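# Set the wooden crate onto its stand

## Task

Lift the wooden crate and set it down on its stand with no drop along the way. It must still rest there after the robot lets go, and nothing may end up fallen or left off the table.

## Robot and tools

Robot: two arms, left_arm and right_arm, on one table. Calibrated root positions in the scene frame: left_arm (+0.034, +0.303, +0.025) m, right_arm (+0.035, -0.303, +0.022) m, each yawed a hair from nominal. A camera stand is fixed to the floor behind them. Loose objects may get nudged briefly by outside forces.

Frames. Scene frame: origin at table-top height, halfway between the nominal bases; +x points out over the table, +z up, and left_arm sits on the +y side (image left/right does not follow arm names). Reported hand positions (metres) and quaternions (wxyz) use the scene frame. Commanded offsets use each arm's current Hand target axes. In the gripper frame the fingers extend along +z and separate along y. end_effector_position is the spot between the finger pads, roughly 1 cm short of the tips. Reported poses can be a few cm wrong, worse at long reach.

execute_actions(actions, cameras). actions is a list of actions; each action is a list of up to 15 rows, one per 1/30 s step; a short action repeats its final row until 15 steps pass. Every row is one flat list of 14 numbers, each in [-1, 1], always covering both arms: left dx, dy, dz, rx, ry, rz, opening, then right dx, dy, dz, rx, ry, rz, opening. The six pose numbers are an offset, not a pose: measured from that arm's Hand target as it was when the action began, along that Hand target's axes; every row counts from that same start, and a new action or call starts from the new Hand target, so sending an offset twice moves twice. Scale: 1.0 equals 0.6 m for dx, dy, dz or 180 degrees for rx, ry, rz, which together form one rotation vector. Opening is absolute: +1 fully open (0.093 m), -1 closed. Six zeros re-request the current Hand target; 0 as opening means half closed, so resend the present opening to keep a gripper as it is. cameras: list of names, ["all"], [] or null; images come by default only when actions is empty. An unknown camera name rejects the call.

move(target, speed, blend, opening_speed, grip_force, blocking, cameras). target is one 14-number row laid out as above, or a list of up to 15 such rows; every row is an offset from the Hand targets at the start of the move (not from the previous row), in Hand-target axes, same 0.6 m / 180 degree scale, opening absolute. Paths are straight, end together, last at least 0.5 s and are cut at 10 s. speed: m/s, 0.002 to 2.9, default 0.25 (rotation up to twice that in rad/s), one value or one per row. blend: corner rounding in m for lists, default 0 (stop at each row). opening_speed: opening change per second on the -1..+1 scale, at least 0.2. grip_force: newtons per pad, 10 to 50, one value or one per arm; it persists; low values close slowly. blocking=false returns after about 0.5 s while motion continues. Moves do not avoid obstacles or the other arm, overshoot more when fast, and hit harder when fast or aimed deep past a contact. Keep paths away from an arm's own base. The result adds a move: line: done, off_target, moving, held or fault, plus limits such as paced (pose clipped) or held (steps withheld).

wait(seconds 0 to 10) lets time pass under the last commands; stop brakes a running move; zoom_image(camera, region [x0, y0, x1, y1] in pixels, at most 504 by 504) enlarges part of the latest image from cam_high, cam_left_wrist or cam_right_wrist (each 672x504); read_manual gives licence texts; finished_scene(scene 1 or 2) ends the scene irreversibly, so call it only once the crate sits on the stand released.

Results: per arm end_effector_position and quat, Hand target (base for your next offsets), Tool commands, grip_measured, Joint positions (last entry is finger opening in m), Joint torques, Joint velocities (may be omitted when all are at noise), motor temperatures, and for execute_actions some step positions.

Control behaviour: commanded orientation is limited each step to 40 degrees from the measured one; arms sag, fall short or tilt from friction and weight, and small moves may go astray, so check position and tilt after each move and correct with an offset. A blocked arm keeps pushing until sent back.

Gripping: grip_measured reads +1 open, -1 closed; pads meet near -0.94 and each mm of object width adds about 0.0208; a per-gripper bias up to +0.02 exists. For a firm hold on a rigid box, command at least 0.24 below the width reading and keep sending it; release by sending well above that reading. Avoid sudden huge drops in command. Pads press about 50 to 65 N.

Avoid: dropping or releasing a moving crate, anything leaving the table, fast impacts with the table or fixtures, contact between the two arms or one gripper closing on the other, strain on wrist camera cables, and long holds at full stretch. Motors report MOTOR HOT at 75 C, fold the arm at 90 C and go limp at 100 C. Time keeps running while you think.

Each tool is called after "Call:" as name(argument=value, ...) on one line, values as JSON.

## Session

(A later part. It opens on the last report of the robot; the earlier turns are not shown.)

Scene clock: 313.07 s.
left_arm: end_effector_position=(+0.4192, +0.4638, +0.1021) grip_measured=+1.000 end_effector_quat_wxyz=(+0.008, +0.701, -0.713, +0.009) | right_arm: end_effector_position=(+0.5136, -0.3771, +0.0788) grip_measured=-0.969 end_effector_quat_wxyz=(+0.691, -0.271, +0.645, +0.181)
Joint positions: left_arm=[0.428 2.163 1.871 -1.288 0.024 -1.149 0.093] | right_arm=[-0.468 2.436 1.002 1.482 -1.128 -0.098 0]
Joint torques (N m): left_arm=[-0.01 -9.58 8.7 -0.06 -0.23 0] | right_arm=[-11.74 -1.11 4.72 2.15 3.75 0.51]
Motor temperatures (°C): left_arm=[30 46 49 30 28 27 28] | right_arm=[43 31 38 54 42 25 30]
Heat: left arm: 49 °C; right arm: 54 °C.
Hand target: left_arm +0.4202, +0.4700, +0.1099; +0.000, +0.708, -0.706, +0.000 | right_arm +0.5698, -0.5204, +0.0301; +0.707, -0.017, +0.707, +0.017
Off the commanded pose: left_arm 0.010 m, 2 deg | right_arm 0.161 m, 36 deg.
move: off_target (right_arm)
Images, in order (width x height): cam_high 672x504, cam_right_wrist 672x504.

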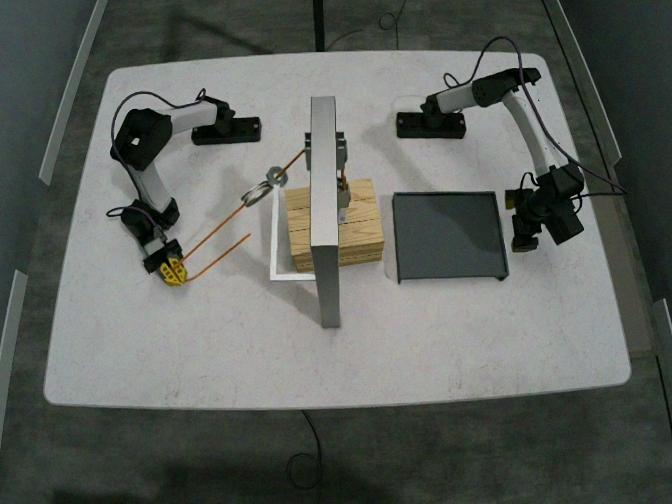

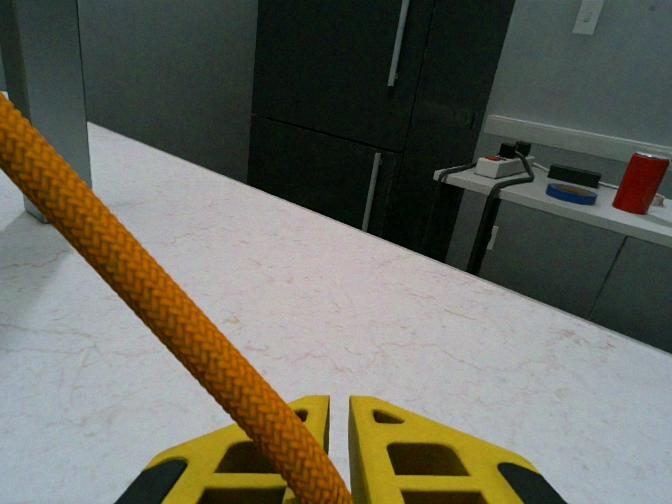

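Call:
move(target=[0,0,0,0,0,0,1,0.03,-0.16,0.05,0.06,0,0,-1], speed=0.1, cameras=["cam_high"])

Call:
zoom_image(camera="cam_high", region=[250, 130, 520, 300])

Scene clock: 321.37 s.
left_arm: end_effector_position=(+0.4192, +0.4638, +0.1021) grip_measured=+1.000 end_effector_quat_wxyz=(+0.008, +0.701, -0.713, +0.009) | right_arm: end_effector_position=(+0.5425, -0.4505, +0.0631) grip_measured=-0.969 end_effector_quat_wxyz=(+0.716, -0.243, +0.642, +0.126)
Joint positions: left_arm=[0.428 2.163 1.871 -1.288 0.024 -1.149 0.093] | right_arm=[-0.567 2.604 1.251 1.479 -1.105 -0.075 0]
Joint torques (N m): left_arm=[-0.01 -9.58 8.7 -0.06 -0.23 0] | right_arm=[-11.03 -3.41 5.91 1.46 4.29 0.52]
Motor temperatures (°C): left_arm=[30 46 49 30 28 27 28] | right_arm=[44 31 38 52 48 25 30]
Heat: left arm: 49 °C; right arm: 52 °C.
Hand target: left_arm +0.4202, +0.4700, +0.1099; +0.000, +0.708, -0.706, +0.000 | right_arm +0.6042, -0.6149, +0.0121; +0.705, +0.050, +0.706, -0.050
Off the commanded pose: left_arm 0.010 m, 2 deg | right_arm 0.183 m, 40 deg.
move: off_target (right_arm); limits=paced
Images, in order (width x height): cam_high 672x504.

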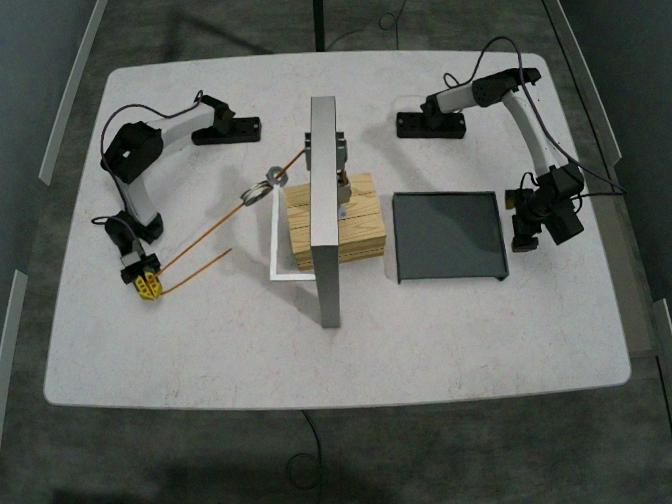

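Scaled by 1.867 from the camera's 672x504 image, which has a finer 960x720 frame.

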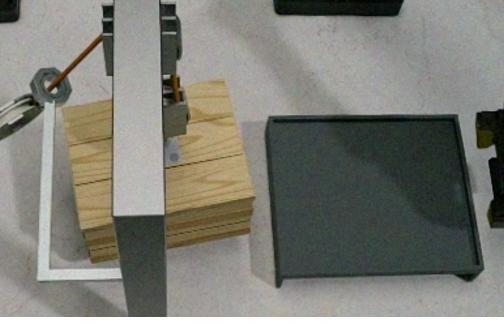

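Call:
move(target=[0,0,0,0,0,0,1,0.05,-0.115,0.077,0.0,0,0,-1], speed=0.12, cameras=["cam_high"])

Call:
zoom_image(camera="cam_high", region=[250, 130, 520, 300])

Scene clock: 331.73 s.
left_arm: end_effector_position=(+0.4192, +0.4638, +0.1021) grip_measured=+1.000 end_effector_quat_wxyz=(+0.008, +0.701, -0.713, +0.009) | right_arm: end_effector_position=(+0.5725, -0.5070, +0.0721) grip_measured=-0.969 end_effector_quat_wxyz=(+0.747, -0.263, +0.607, +0.068)
Joint positions: left_arm=[0.428 2.163 1.871 -1.288 0.024 -1.149 0.093] | right_arm=[-0.623 2.755 1.57 1.472 -1.111 -0.06 0]
Joint torques (N m): left_arm=[-0.01 -9.58 8.7 -0.06 -0.23 0] | right_arm=[-11.67 -1.09 5 0.42 4.06 0.48]
Motor temperatures (°C): left_arm=[30 46 49 30 28 27 28] | right_arm=[45 32 38 49 55 25 30]
Heat: left arm: 49 °C; right arm: 55 °C.
Hand target: left_arm +0.4202, +0.4700, +0.1099; +0.000, +0.708, -0.706, +0.000 | right_arm +0.6402, -0.6898, -0.0179; +0.705, +0.049, +0.705, -0.050
Off the commanded pose: left_arm 0.010 m, 2 deg | right_arm 0.215 m, 40 deg; orientation clipped.
move: off_target (right_arm); limits=paced
Images, in order (width x height): cam_high 672x504.

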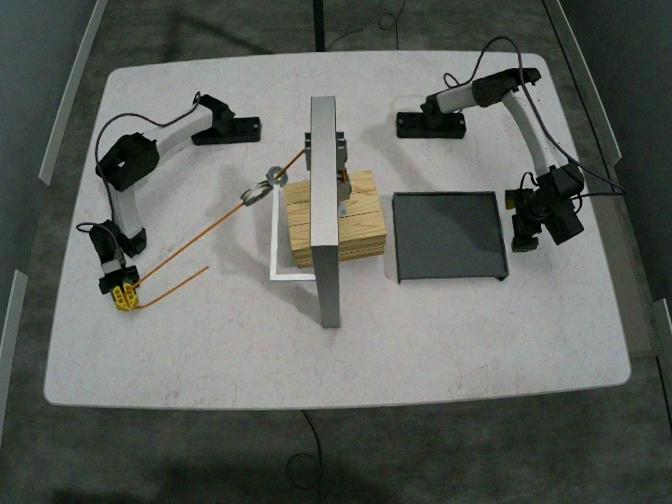

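Scaled by 1.867 from the camera's 672x504 image, which has a finer 960x720 frame.

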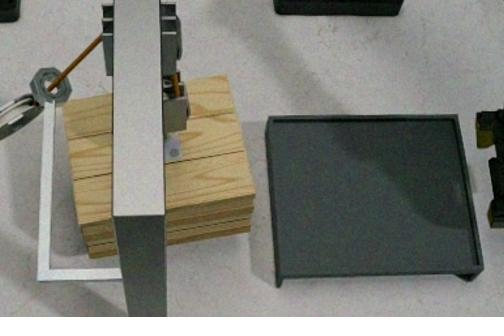

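Call:
move(target=[[0,-0.027,0.117,0,0,0,1,0,0,0,0,0,0,-1],[0.2,-0.027,0.117,0,0,0,1,0,0,0,0,0,0,-1]], speed=[0.15,0.12], blend=[0.02,0], cameras=["cam_high","cam_left_wrist"])

Call:
zoom_image(camera="cam_high", region=[250, 130, 520, 300])

Scene clock: 338.90 s.
left_arm: end_effector_position=(+0.4368, +0.3769, +0.0463) grip_measured=+1.000 end_effector_quat_wxyz=(-0.024, +0.705, -0.709, -0.027) | right_arm: end_effector_position=(+0.5725, -0.5070, +0.0721) grip_measured=-0.969 end_effector_quat_wxyz=(+0.747, -0.263, +0.607, +0.068)
Joint positions: left_arm=[0.175 2.154 1.631 -1.041 -0.072 -1.413 0.093] | right_arm=[-0.623 2.755 1.57 1.472 -1.111 -0.06 0]
Joint torques (N m): left_arm=[-2.74 -9.72 3.14 0.32 0.52 -0.25] | right_arm=[-11.59 -0.99 5.15 0.39 4.05 0.48]
Motor temperatures (°C): left_arm=[30 46 48 30 28 27 28] | right_arm=[46 32 39 46 58 26 30]
Heat: left arm: 48 °C; right arm: 58 °C.
Hand target: left_arm +0.4366, +0.3500, +0.0397; +0.000, +0.708, -0.706, +0.000 | right_arm +0.6402, -0.6898, -0.0179; +0.705, +0.049, +0.705, -0.050
Off the commanded pose: left_arm 0.028 m, 4 deg | right_arm 0.215 m, 40 deg.
move: off_target (left_arm, right_arm)
Images, in order (width x height): cam_high 672x504, cam_left_wrist 672x504.

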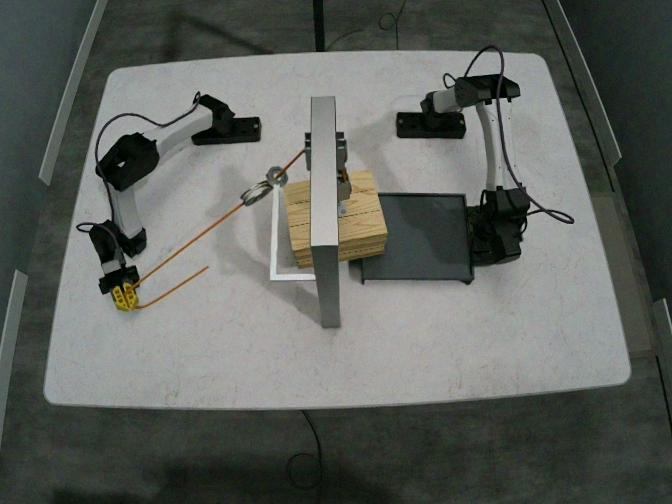

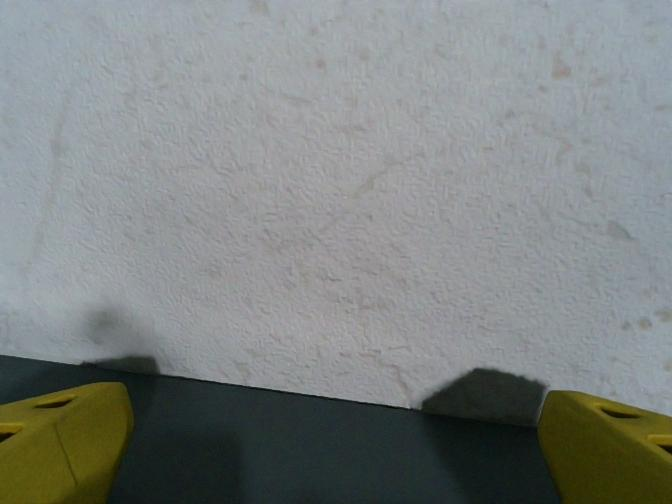

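Scaled by 1.867 from the camera's 672x504 image, which has a finer 960x720 frame.

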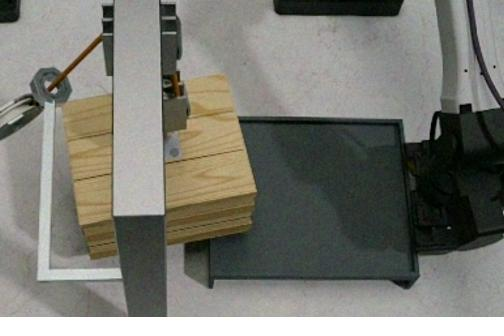

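Call:
move(target=[0.25,0,0,0,0,0,1,0,0,0,0,0,0,-1], speed=0.15, cameras=["cam_high"])

Call:
zoom_image(camera="cam_high", region=[200, 130, 470, 300])

Scene clock: 345.53 s.
left_arm: end_effector_position=(+0.4331, +0.2257, +0.0471) grip_measured=+1.000 end_effector_quat_wxyz=(-0.029, +0.701, -0.712, -0.027) | right_arm: end_effector_position=(+0.5725, -0.5070, +0.0721) grip_measured=-0.969 end_effector_quat_wxyz=(+0.747, -0.263, +0.607, +0.068)
Joint positions: left_arm=[-0.201 2.161 1.646 -1.071 -0.078 -1.781 0.093] | right_arm=[-0.623 2.755 1.57 1.472 -1.111 -0.06 0]
Joint torques (N m): left_arm=[-2.11 -7.13 6.94 0.33 0.58 -0.23] | right_arm=[-11.66 -1.02 5.14 0.4 4.1 0.46]
Motor temperatures (°C): left_arm=[30 45 47 30 28 27 28] | right_arm=[46 31 39 45 61 26 30]
Heat: left arm: 47 °C; right arm: 61 °C.
Hand target: left_arm +0.4369, +0.2000, +0.0396; +0.000, +0.708, -0.706, +0.000 | right_arm +0.6402, -0.6898, -0.0179; +0.705, +0.049, +0.705, -0.050
Off the commanded pose: left_arm 0.027 m, 5 deg | right_arm 0.215 m, 40 deg.
move: off_target (left_arm, right_arm); limits=paced
Images, in order (width x height): cam_high 672x504.

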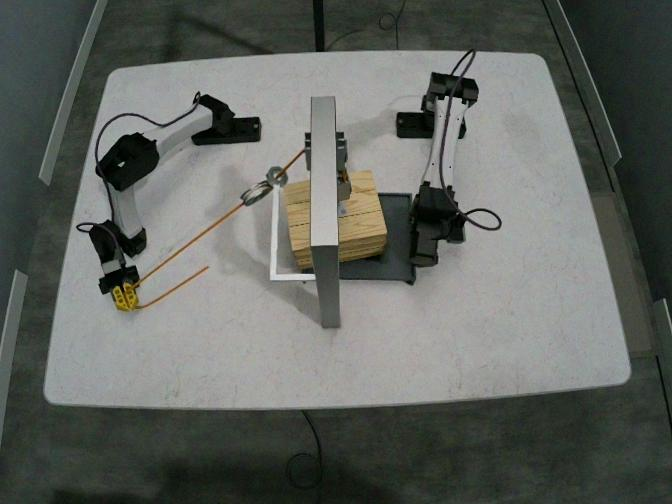

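Scaled by 1.867 from the camera's 672x504 image, which has a finer 960x720 frame.

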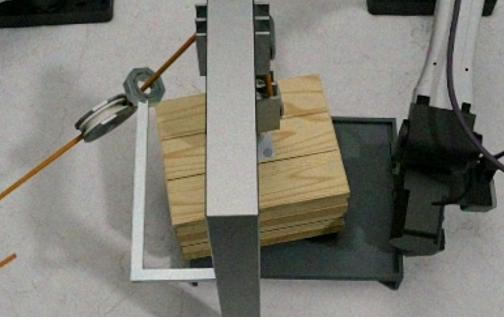

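Call:
move(target=[0.102,0,0,0,0,0,1,0,0,0,0,0,0,-1], speed=0.12, cameras=["cam_high"])

Call:
zoom_image(camera="cam_high", region=[200, 130, 470, 300])

Scene clock: 349.23 s.
left_arm: end_effector_position=(+0.4333, +0.1698, +0.0471) grip_measured=+1.000 end_effector_quat_wxyz=(-0.024, +0.702, -0.711, -0.030) | right_arm: end_effector_position=(+0.5725, -0.5070, +0.0721) grip_measured=-0.969 end_effector_quat_wxyz=(+0.747, -0.263, +0.607, +0.068)
Joint positions: left_arm=[-0.327 2.236 1.769 -1.137 -0.068 -1.908 0.093] | right_arm=[-0.623 2.755 1.57 1.472 -1.111 -0.06 0]
Joint torques (N m): left_arm=[-3.06 -7.72 7.04 0.44 0.51 -0.3] | right_arm=[-11.64 -1.02 5.12 0.4 4.09 0.46]
Motor temperatures (°C): left_arm=[30 45 46 30 28 27 28] | right_arm=[46 31 39 45 62 26 30]
Heat: left arm: 46 °C; right arm: 62 °C.
Hand target: left_arm +0.4370, +0.1388, +0.0396; +0.000, +0.708, -0.706, +0.000 | right_arm +0.6402, -0.6898, -0.0179; +0.705, +0.049, +0.705, -0.050
Off the commanded pose: left_arm 0.032 m, 4 deg | right_arm 0.215 m, 40 deg.
move: off_target (left_arm, right_arm); limits=paced
Images, in order (width x height): cam_high 672x504.

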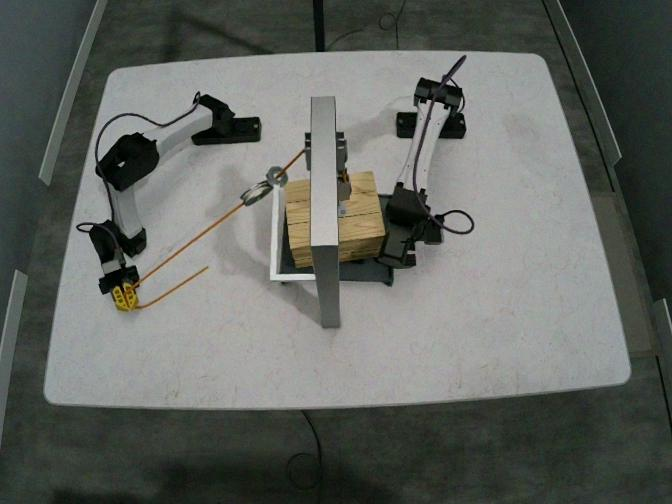

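Scaled by 1.867 from the camera's 672x504 image, which has a finer 960x720 frame.

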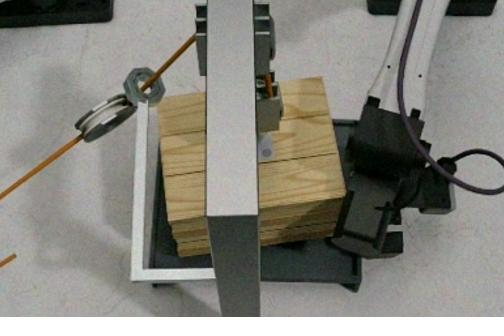

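Call:
move(target=[-0.152,0,0,0,0,0,1,-0.112,0.176,-0.138,0,0,0,-1], speed=0.06, cameras=["cam_high","cam_left_wrist"])

Call:
zoom_image(camera="cam_high", region=[200, 130, 470, 300])

Scene clock: 362.43 s.
left_arm: end_effector_position=(+0.4344, +0.2209, +0.0267) grip_measured=+1.000 end_effector_quat_wxyz=(+0.016, +0.702, -0.712, -0.006) | right_arm: end_effector_position=(+0.5678, -0.5020, +0.0634) grip_measured=-0.969 end_effector_quat_wxyz=(+0.735, -0.087, +0.672, +0.019)
Joint positions: left_arm=[-0.172 2.206 1.635 -1.028 0.019 -1.75 0.093] | right_arm=[-0.545 2.61 1.248 1.469 -0.703 -0.034 0]
Joint torques (N m): left_arm=[0.51 -13.31 4.36 0.14 -0.19 0.11] | right_arm=[-3.7 -11.77 3.79 1.18 2.1 0.21]
Motor temperatures (°C): left_arm=[30 44 45 30 28 27 28] | right_arm=[46 32 39 44 64 26 31]
Heat: left arm: 45 °C; right arm: 64 °C.
Hand target: left_arm +0.4368, +0.2300, +0.0396; +0.000, +0.708, -0.706, +0.000 | right_arm +0.5729, -0.5736, +0.0492; +0.705, +0.049, +0.705, -0.050
Off the commanded pose: left_arm 0.016 m, 2 deg | right_arm 0.073 m, 18 deg.
move: off_target (left_arm, right_arm)
Images, in order (width x height): cam_high 672x504, cam_left_wrist 672x504.

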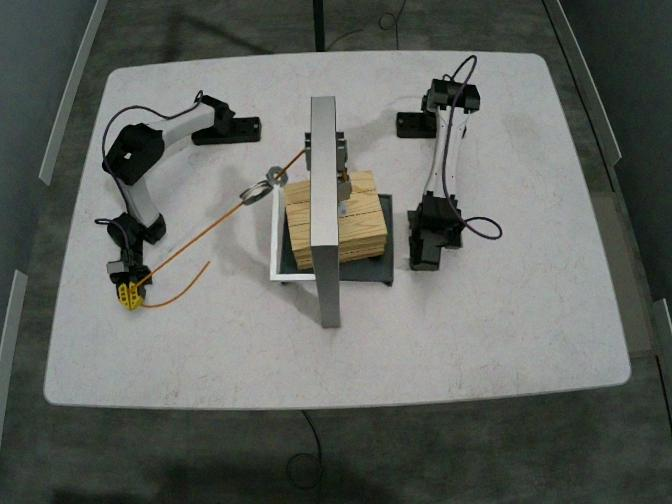

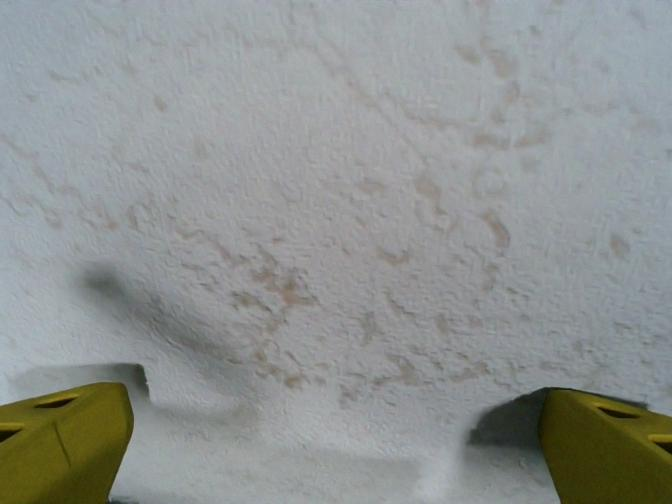

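Scaled by 1.867 from the camera's 672x504 image, which has a finer 960x720 frame.

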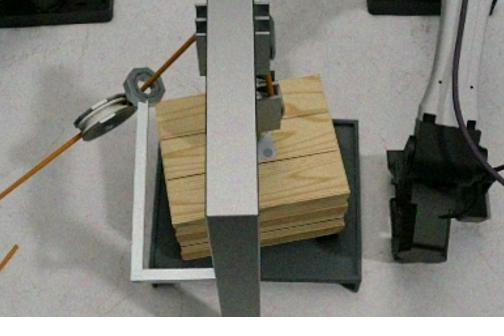

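Call:
move(target=[0,0,0,0,0,0,1,-0.112,0.176,-0.138,0,0,0,-1], speed=0.05, cameras=["cam_high"])

Call:
zoom_image(camera="cam_high", region=[200, 130, 470, 300])

Scene clock: 369.90 s.
left_arm: end_effector_position=(+0.4344, +0.2209, +0.0267) grip_measured=+1.000 end_effector_quat_wxyz=(+0.016, +0.702, -0.712, -0.006) | right_arm: end_effector_position=(+0.5078, -0.4090, +0.1139) grip_measured=-0.969 end_effector_quat_wxyz=(+0.706, -0.040, +0.707, +0.019)
Joint positions: left_arm=[-0.172 2.206 1.635 -1.028 0.019 -1.75 0.093] | right_arm=[-0.37 2.176 0.703 1.47 -0.459 -0.029 0]
Joint torques (N m): left_arm=[0.5 -13.31 4.37 0.14 -0.2 0.12] | right_arm=[-2.52 -8.79 3.12 2.53 1.61 0.12]
Motor temperatures (°C): left_arm=[30 48 44 30 28 27 28] | right_arm=[44 35 38 45 57 26 31]
Heat: left arm: 48 °C; right arm: 57 °C.
Hand target: left_arm +0.4368, +0.2300, +0.0396; +0.000, +0.708, -0.706, +0.000 | right_arm +0.5056, -0.4574, +0.1163; +0.705, +0.049, +0.705, -0.050
Off the commanded pose: left_arm 0.016 m, 2 deg | right_arm 0.049 m, 13 deg.
move: off_target (left_arm, right_arm)
Images, in order (width x height): cam_high 672x504.

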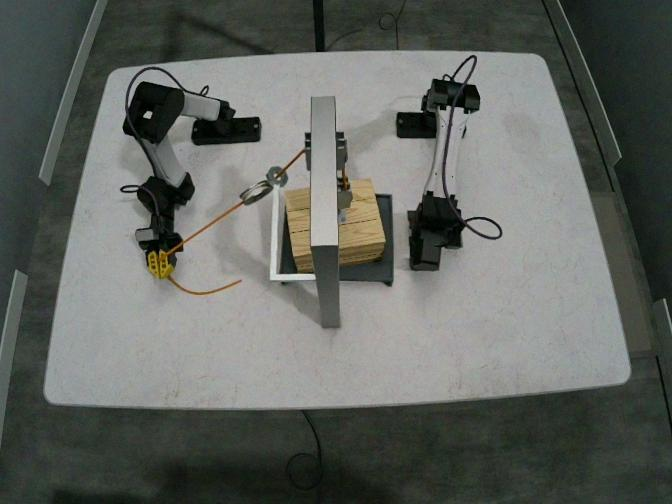

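Scaled by 1.867 from the camera's 672x504 image, which has a finer 960x720 frame.

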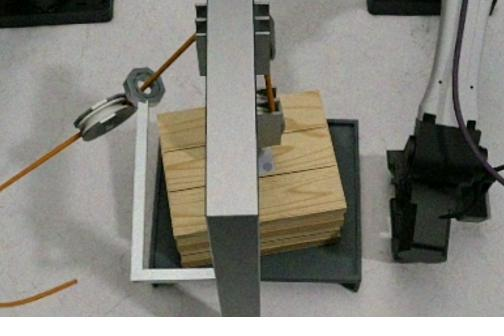

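Call:
move(target=[0,0,0,0,0,0,1,-0.075,0.117,-0.092,0,0,0,-1], speed=0.05, cameras=["cam_high"])

Call:
zoom_image(camera="cam_high", region=[200, 130, 470, 300])

Scene clock: 375.23 s.
left_arm: end_effector_position=(+0.4344, +0.2209, +0.0267) grip_measured=+1.000 end_effector_quat_wxyz=(+0.016, +0.702, -0.712, -0.006) | right_arm: end_effector_position=(+0.4627, -0.3773, +0.1550) grip_measured=-0.969 end_effector_quat_wxyz=(+0.704, +0.039, +0.707, -0.042)
Joint positions: left_arm=[-0.172 2.206 1.635 -1.028 0.019 -1.75 0.093] | right_arm=[-0.203 1.857 0.444 1.409 -0.092 -0.005 0]
Joint torques (N m): left_arm=[0.5 -13.31 4.37 0.14 -0.2 0.11] | right_arm=[0.65 -8.43 3.47 2.28 0.09 -0.02]
Heat: left arm: 51 °C; right arm: 53 °C.
Hand target: left_arm +0.4368, +0.2300, +0.0396; +0.000, +0.708, -0.706, +0.000 | right_arm +0.4607, -0.3802, +0.1612; +0.705, +0.049, +0.705, -0.050
Off the commanded pose: left_arm 0.016 m, 2 deg | right_arm 0.007 m, 1 deg.
move: off_target (left_arm)
Images, in order (width x height): cam_high 672x504.

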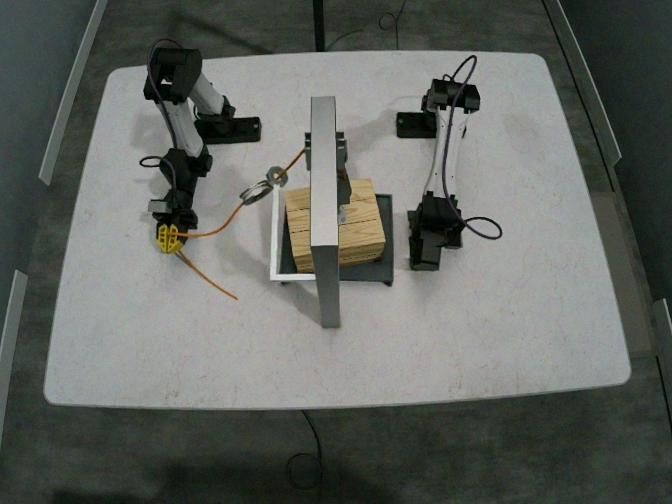

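Scaled by 1.867 from the camera's 672x504 image, which has a finer 960x720 frame.

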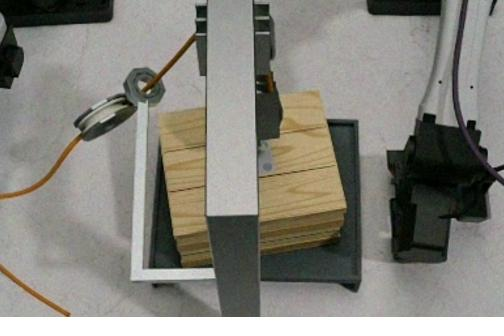

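Call:
move(target=[-0.283,0,-0.167,0,0.222,0,1,0,0,0,0,0,0,-1], speed=0.25, cameras=["cam_left_wrist","cam_right_wrist"])

Scene clock: 380.80 s.
left_arm: end_effector_position=(+0.4357, +0.4035, +0.1266) grip_measured=+1.000 end_effector_quat_wxyz=(+0.181, +0.688, -0.655, +0.254) | right_arm: end_effector_position=(+0.4627, -0.3776, +0.1550) grip_measured=-0.969 end_effector_quat_wxyz=(+0.704, +0.040, +0.707, -0.043)
Joint positions: left_arm=[0.502 2.289 2.039 -1.526 0.605 -1.077 0.093] | right_arm=[-0.203 1.857 0.444 1.409 -0.091 -0.005 0]
Joint torques (N m): left_arm=[-0.66 -11.18 7.82 -0.46 0.44 0.17] | right_arm=[0.72 -8.4 3.48 2.28 0.12 -0.03]
Motor temperatures (°C): left_arm=[30 52 44 30 28 27 28] | right_arm=[40 35 38 46 49 25 31]
Heat: left arm: 52 °C; right arm: 49 °C.
Hand target: left_arm +0.4365, +0.3998, +0.1399; +0.241, +0.665, -0.664, +0.241 | right_arm +0.4607, -0.3802, +0.1612; +0.705, +0.049, +0.705, -0.050
Off the commanded pose: left_arm 0.014 m, 8 deg | right_arm 0.007 m, 1 deg.
joint sent to its limit (left arm) — joint 4 (wrist pitch), lower limit. The joint targets are off in position and orientation.
move: off_target (left_arm)
Images, in order (width x height): cam_left_wrist 672x504, cam_right_wrist 672x504.

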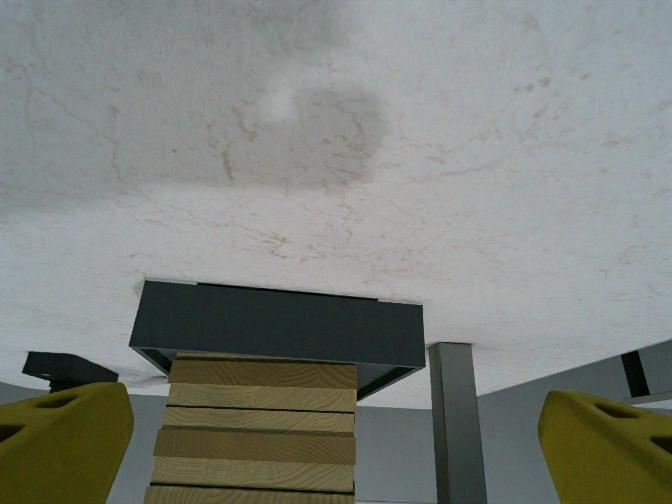

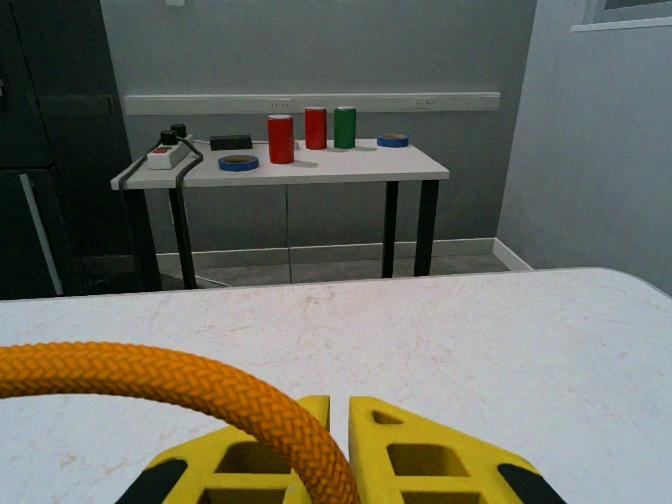

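Call:
zoom_image(camera="cam_left_wrist", region=[100, 260, 460, 504])

Scaled by 1.400 from the camera's 672x504 image, which has a finer 960x720 frame.

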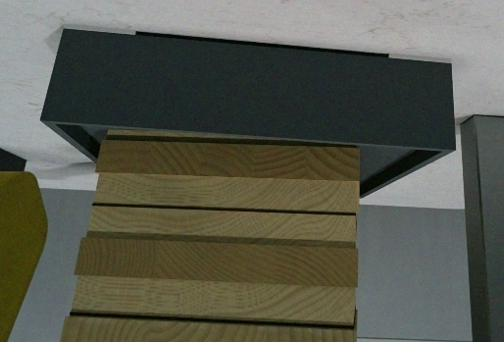

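Call:
execute_actions(actions=[])

Call:
zoom_image(camera="cam_high", region=[265, 170, 405, 290])

Scene clock: 386.23 s.
left_arm: end_effector_position=(+0.4355, +0.4041, +0.1266) grip_measured=+1.000 end_effector_quat_wxyz=(+0.181, +0.689, -0.655, +0.254) | right_arm: end_effector_position=(+0.4627, -0.3776, +0.1550) grip_measured=-0.969 end_effector_quat_wxyz=(+0.704, +0.040, +0.707, -0.043)
Joint positions: left_arm=[0.503 2.289 2.039 -1.526 0.605 -1.077 0.093] | right_arm=[-0.203 1.857 0.444 1.409 -0.091 -0.005 0]
Joint velocities: within noise
Joint torques (N m): left_arm=[-0.65 -11.15 7.82 -0.46 0.44 0.17] | right_arm=[0.7 -8.4 3.62 2.28 0.12 -0.02]
Motor temperatures (°C): left_arm=[30 51 44 30 28 27 28] | right_arm=[39 35 37 47 47 25 31]
Heat: left arm: 51 °C; right arm: 47 °C.
Hand target: left_arm +0.4365, +0.3998, +0.1399; +0.241, +0.665, -0.664, +0.241 | right_arm +0.4607, -0.3802, +0.1612; +0.705, +0.049, +0.705, -0.050
Tool commands: left_gripper/opening=+1.0 right_gripper/opening=-1.0
Off the commanded pose: left_arm 0.014 m, 8 deg | right_arm 0.007 m, 1 deg.

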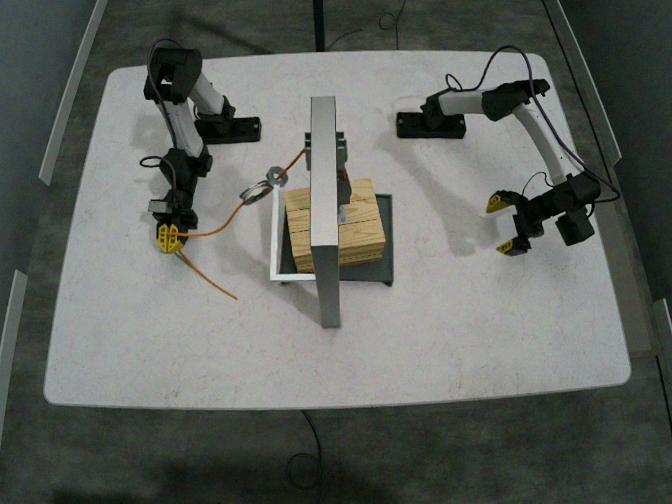

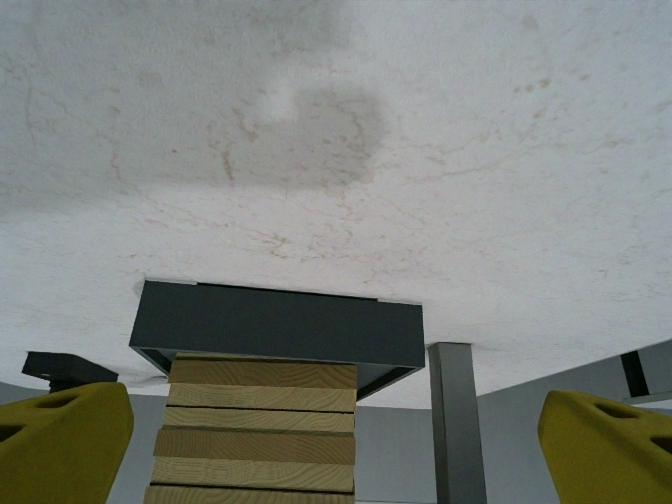

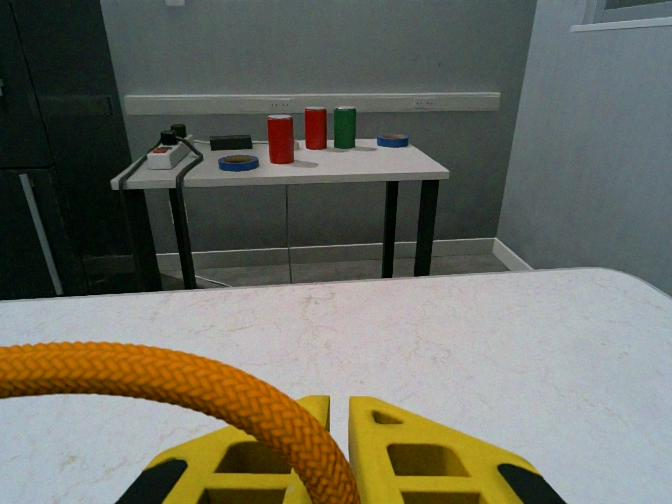

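Scaled by 3.600 from the camera's 672x504 image, which has a finer 960x720 frame.

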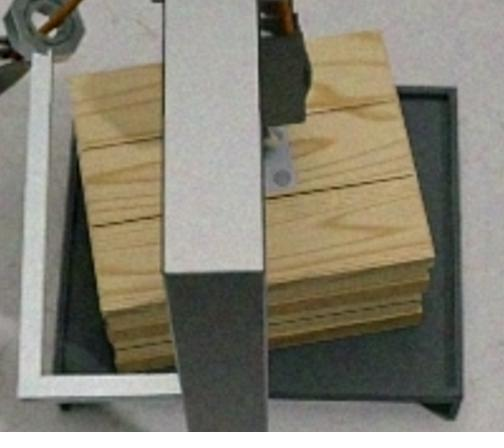

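Call:
move(target=[[0,0,0,0,0,0,1,0.167,0.122,-0.09,0,0,0,-1],[0,0,0,0,0,0,1,0.167,0.122,-0.09,0,0,0,0.3]], speed=0.15, opening_speed=1.0, cameras=["all"])

Scene clock: 397.53 s.
left_arm: end_effector_position=(+0.4355, +0.4041, +0.1266) grip_measured=+1.000 end_effector_quat_wxyz=(+0.181, +0.689, -0.655, +0.254) | right_arm: end_effector_position=(+0.4099, -0.2982, +0.0373) grip_measured=+0.298 end_effector_quat_wxyz=(+0.580, +0.045, +0.811, -0.052)
Joint positions: left_arm=[0.503 2.289 2.039 -1.526 0.605 -1.077 0.093] | right_arm=[0.131 2.061 0.269 1.453 0.256 0.055 0.059]
Joint torques (N m): left_arm=[-0.65 -11.17 7.82 -0.46 0.44 0.17] | right_arm=[0.85 -4.92 2.22 3.68 0.2 0.01]
Heat: left arm: 50 °C; right arm: 49 °C.
Hand target: left_arm +0.4365, +0.3998, +0.1399; +0.241, +0.665, -0.664, +0.241 | right_arm +0.4175, -0.3003, +0.0609; +0.705, +0.049, +0.705, -0.050
Off the commanded pose: left_arm 0.014 m, 8 deg | right_arm 0.025 m, 19 deg.
joint sent to its limit (left arm) — joint 4 (wrist pitch), lower limit. The joint targets are off in position and orientation.
joint sent to its limit (right arm) — joint 4 (wrist pitch), upper limit. The joint targets are off in position and orientation.
move: off_target (left_arm, right_arm); target 2's new opening was sent with right_arm's hand 0.025 m and 19 deg from that target

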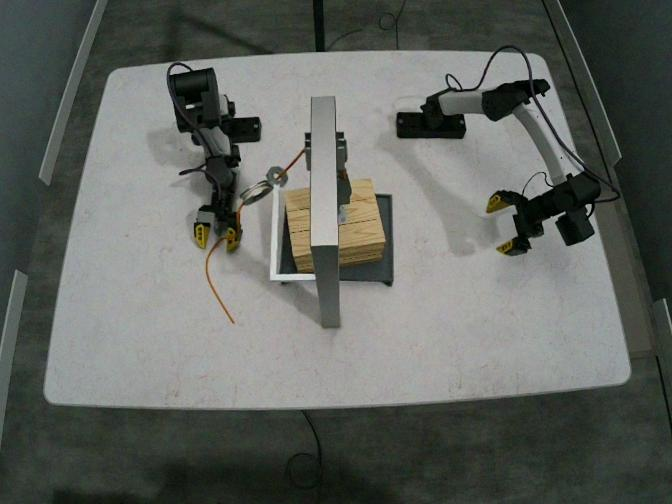

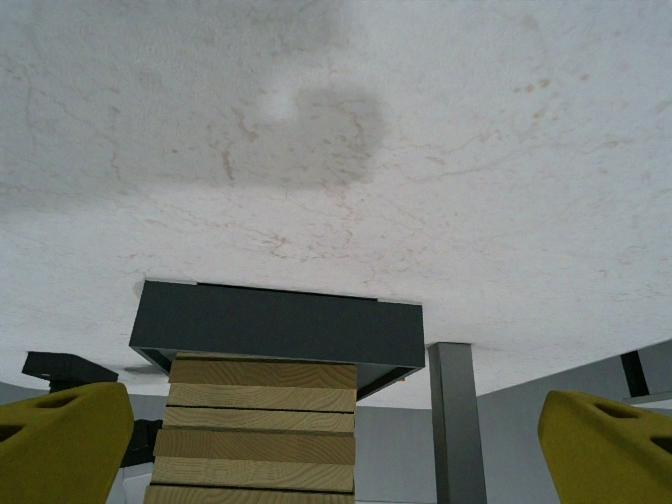

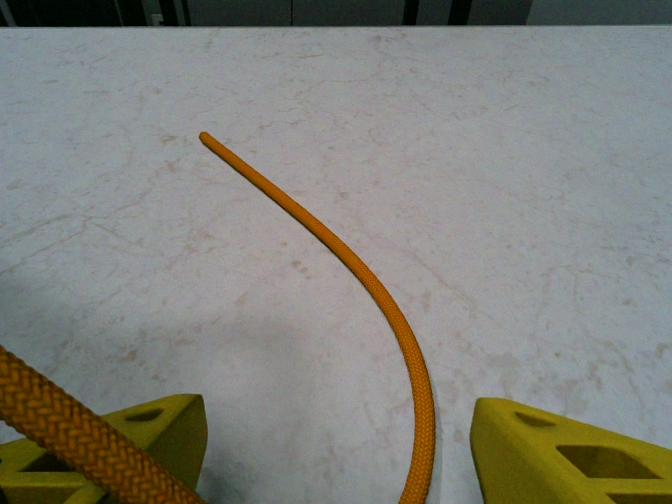

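Call:
move(target=[0,0,0,0,0,0,1,-0.02,-0.03,-0.13,0,0,0,0.8], speed=0.12, opening_speed=1.0, cameras=["cam_high","cam_right_wrist"])

Call:
zoom_image(camera="cam_high", region=[170, 130, 400, 330])

Scene clock: 404.87 s.
left_arm: end_effector_position=(+0.4355, +0.4041, +0.1266) grip_measured=+1.000 end_effector_quat_wxyz=(+0.181, +0.689, -0.655, +0.254) | right_arm: end_effector_position=(+0.3315, -0.3054, +0.0447) grip_measured=+0.798 end_effector_quat_wxyz=(+0.556, +0.068, +0.823, -0.092)
Joint positions: left_arm=[0.503 2.289 2.039 -1.526 0.605 -1.077 0.093] | right_arm=[0.248 1.867 -0.007 1.458 0.454 0.11 0.083]
Joint torques (N m): left_arm=[-0.66 -11.17 7.82 -0.46 0.44 0.17] | right_arm=[0.64 -4.96 1.5 3.56 0.29 0.04]
Motor temperatures (°C): left_arm=[30 50 45 30 28 27 28] | right_arm=[36 35 37 52 42 25 30]
Heat: left arm: 50 °C; right arm: 52 °C.
Hand target: left_arm +0.4365, +0.3998, +0.1399; +0.241, +0.665, -0.664, +0.241 | right_arm +0.3377, -0.3072, +0.0729; +0.705, +0.049, +0.705, -0.050
Off the commanded pose: left_arm 0.014 m, 8 deg | right_arm 0.029 m, 22 deg.
joint sent to its limit (left arm) — joint 4 (wrist pitch), lower limit. The joint targets are off in position and orientation.
joint sent to its limit (right arm) — joint 3 (elbow), lower limit, where the elbow is as bent as it goes; joint 4 (wrist pitch), upper limit. The joint targets are off in position and orientation.
move: off_target (left_arm, right_arm)
Images, in order (width x height): cam_high 672x504, cam_right_wrist 672x504.

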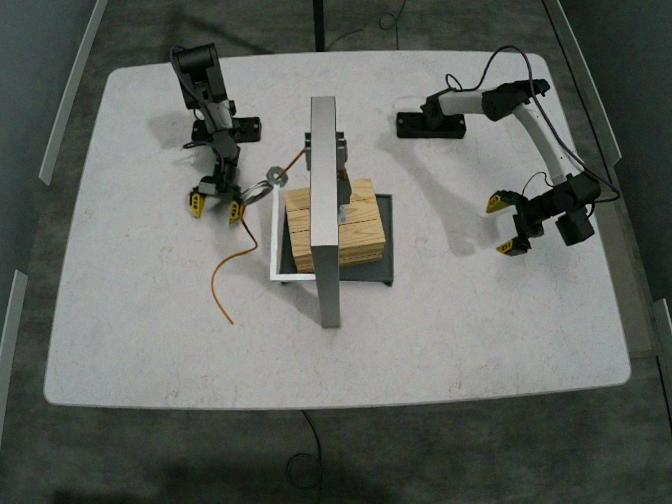

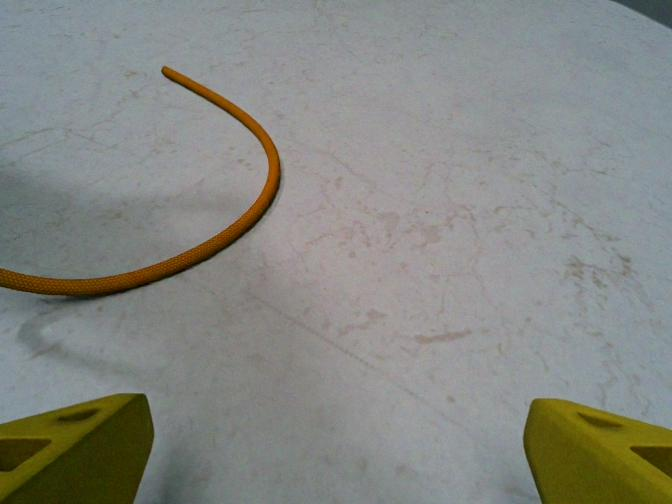

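Scaled by 2.191 from the camera's 672x504 image, which has a finer 960x720 frame.

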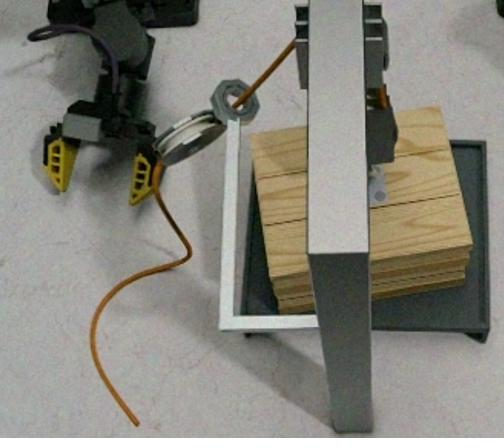

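Call:
finished_scene(scene=1)

The scene is finished: the task was done.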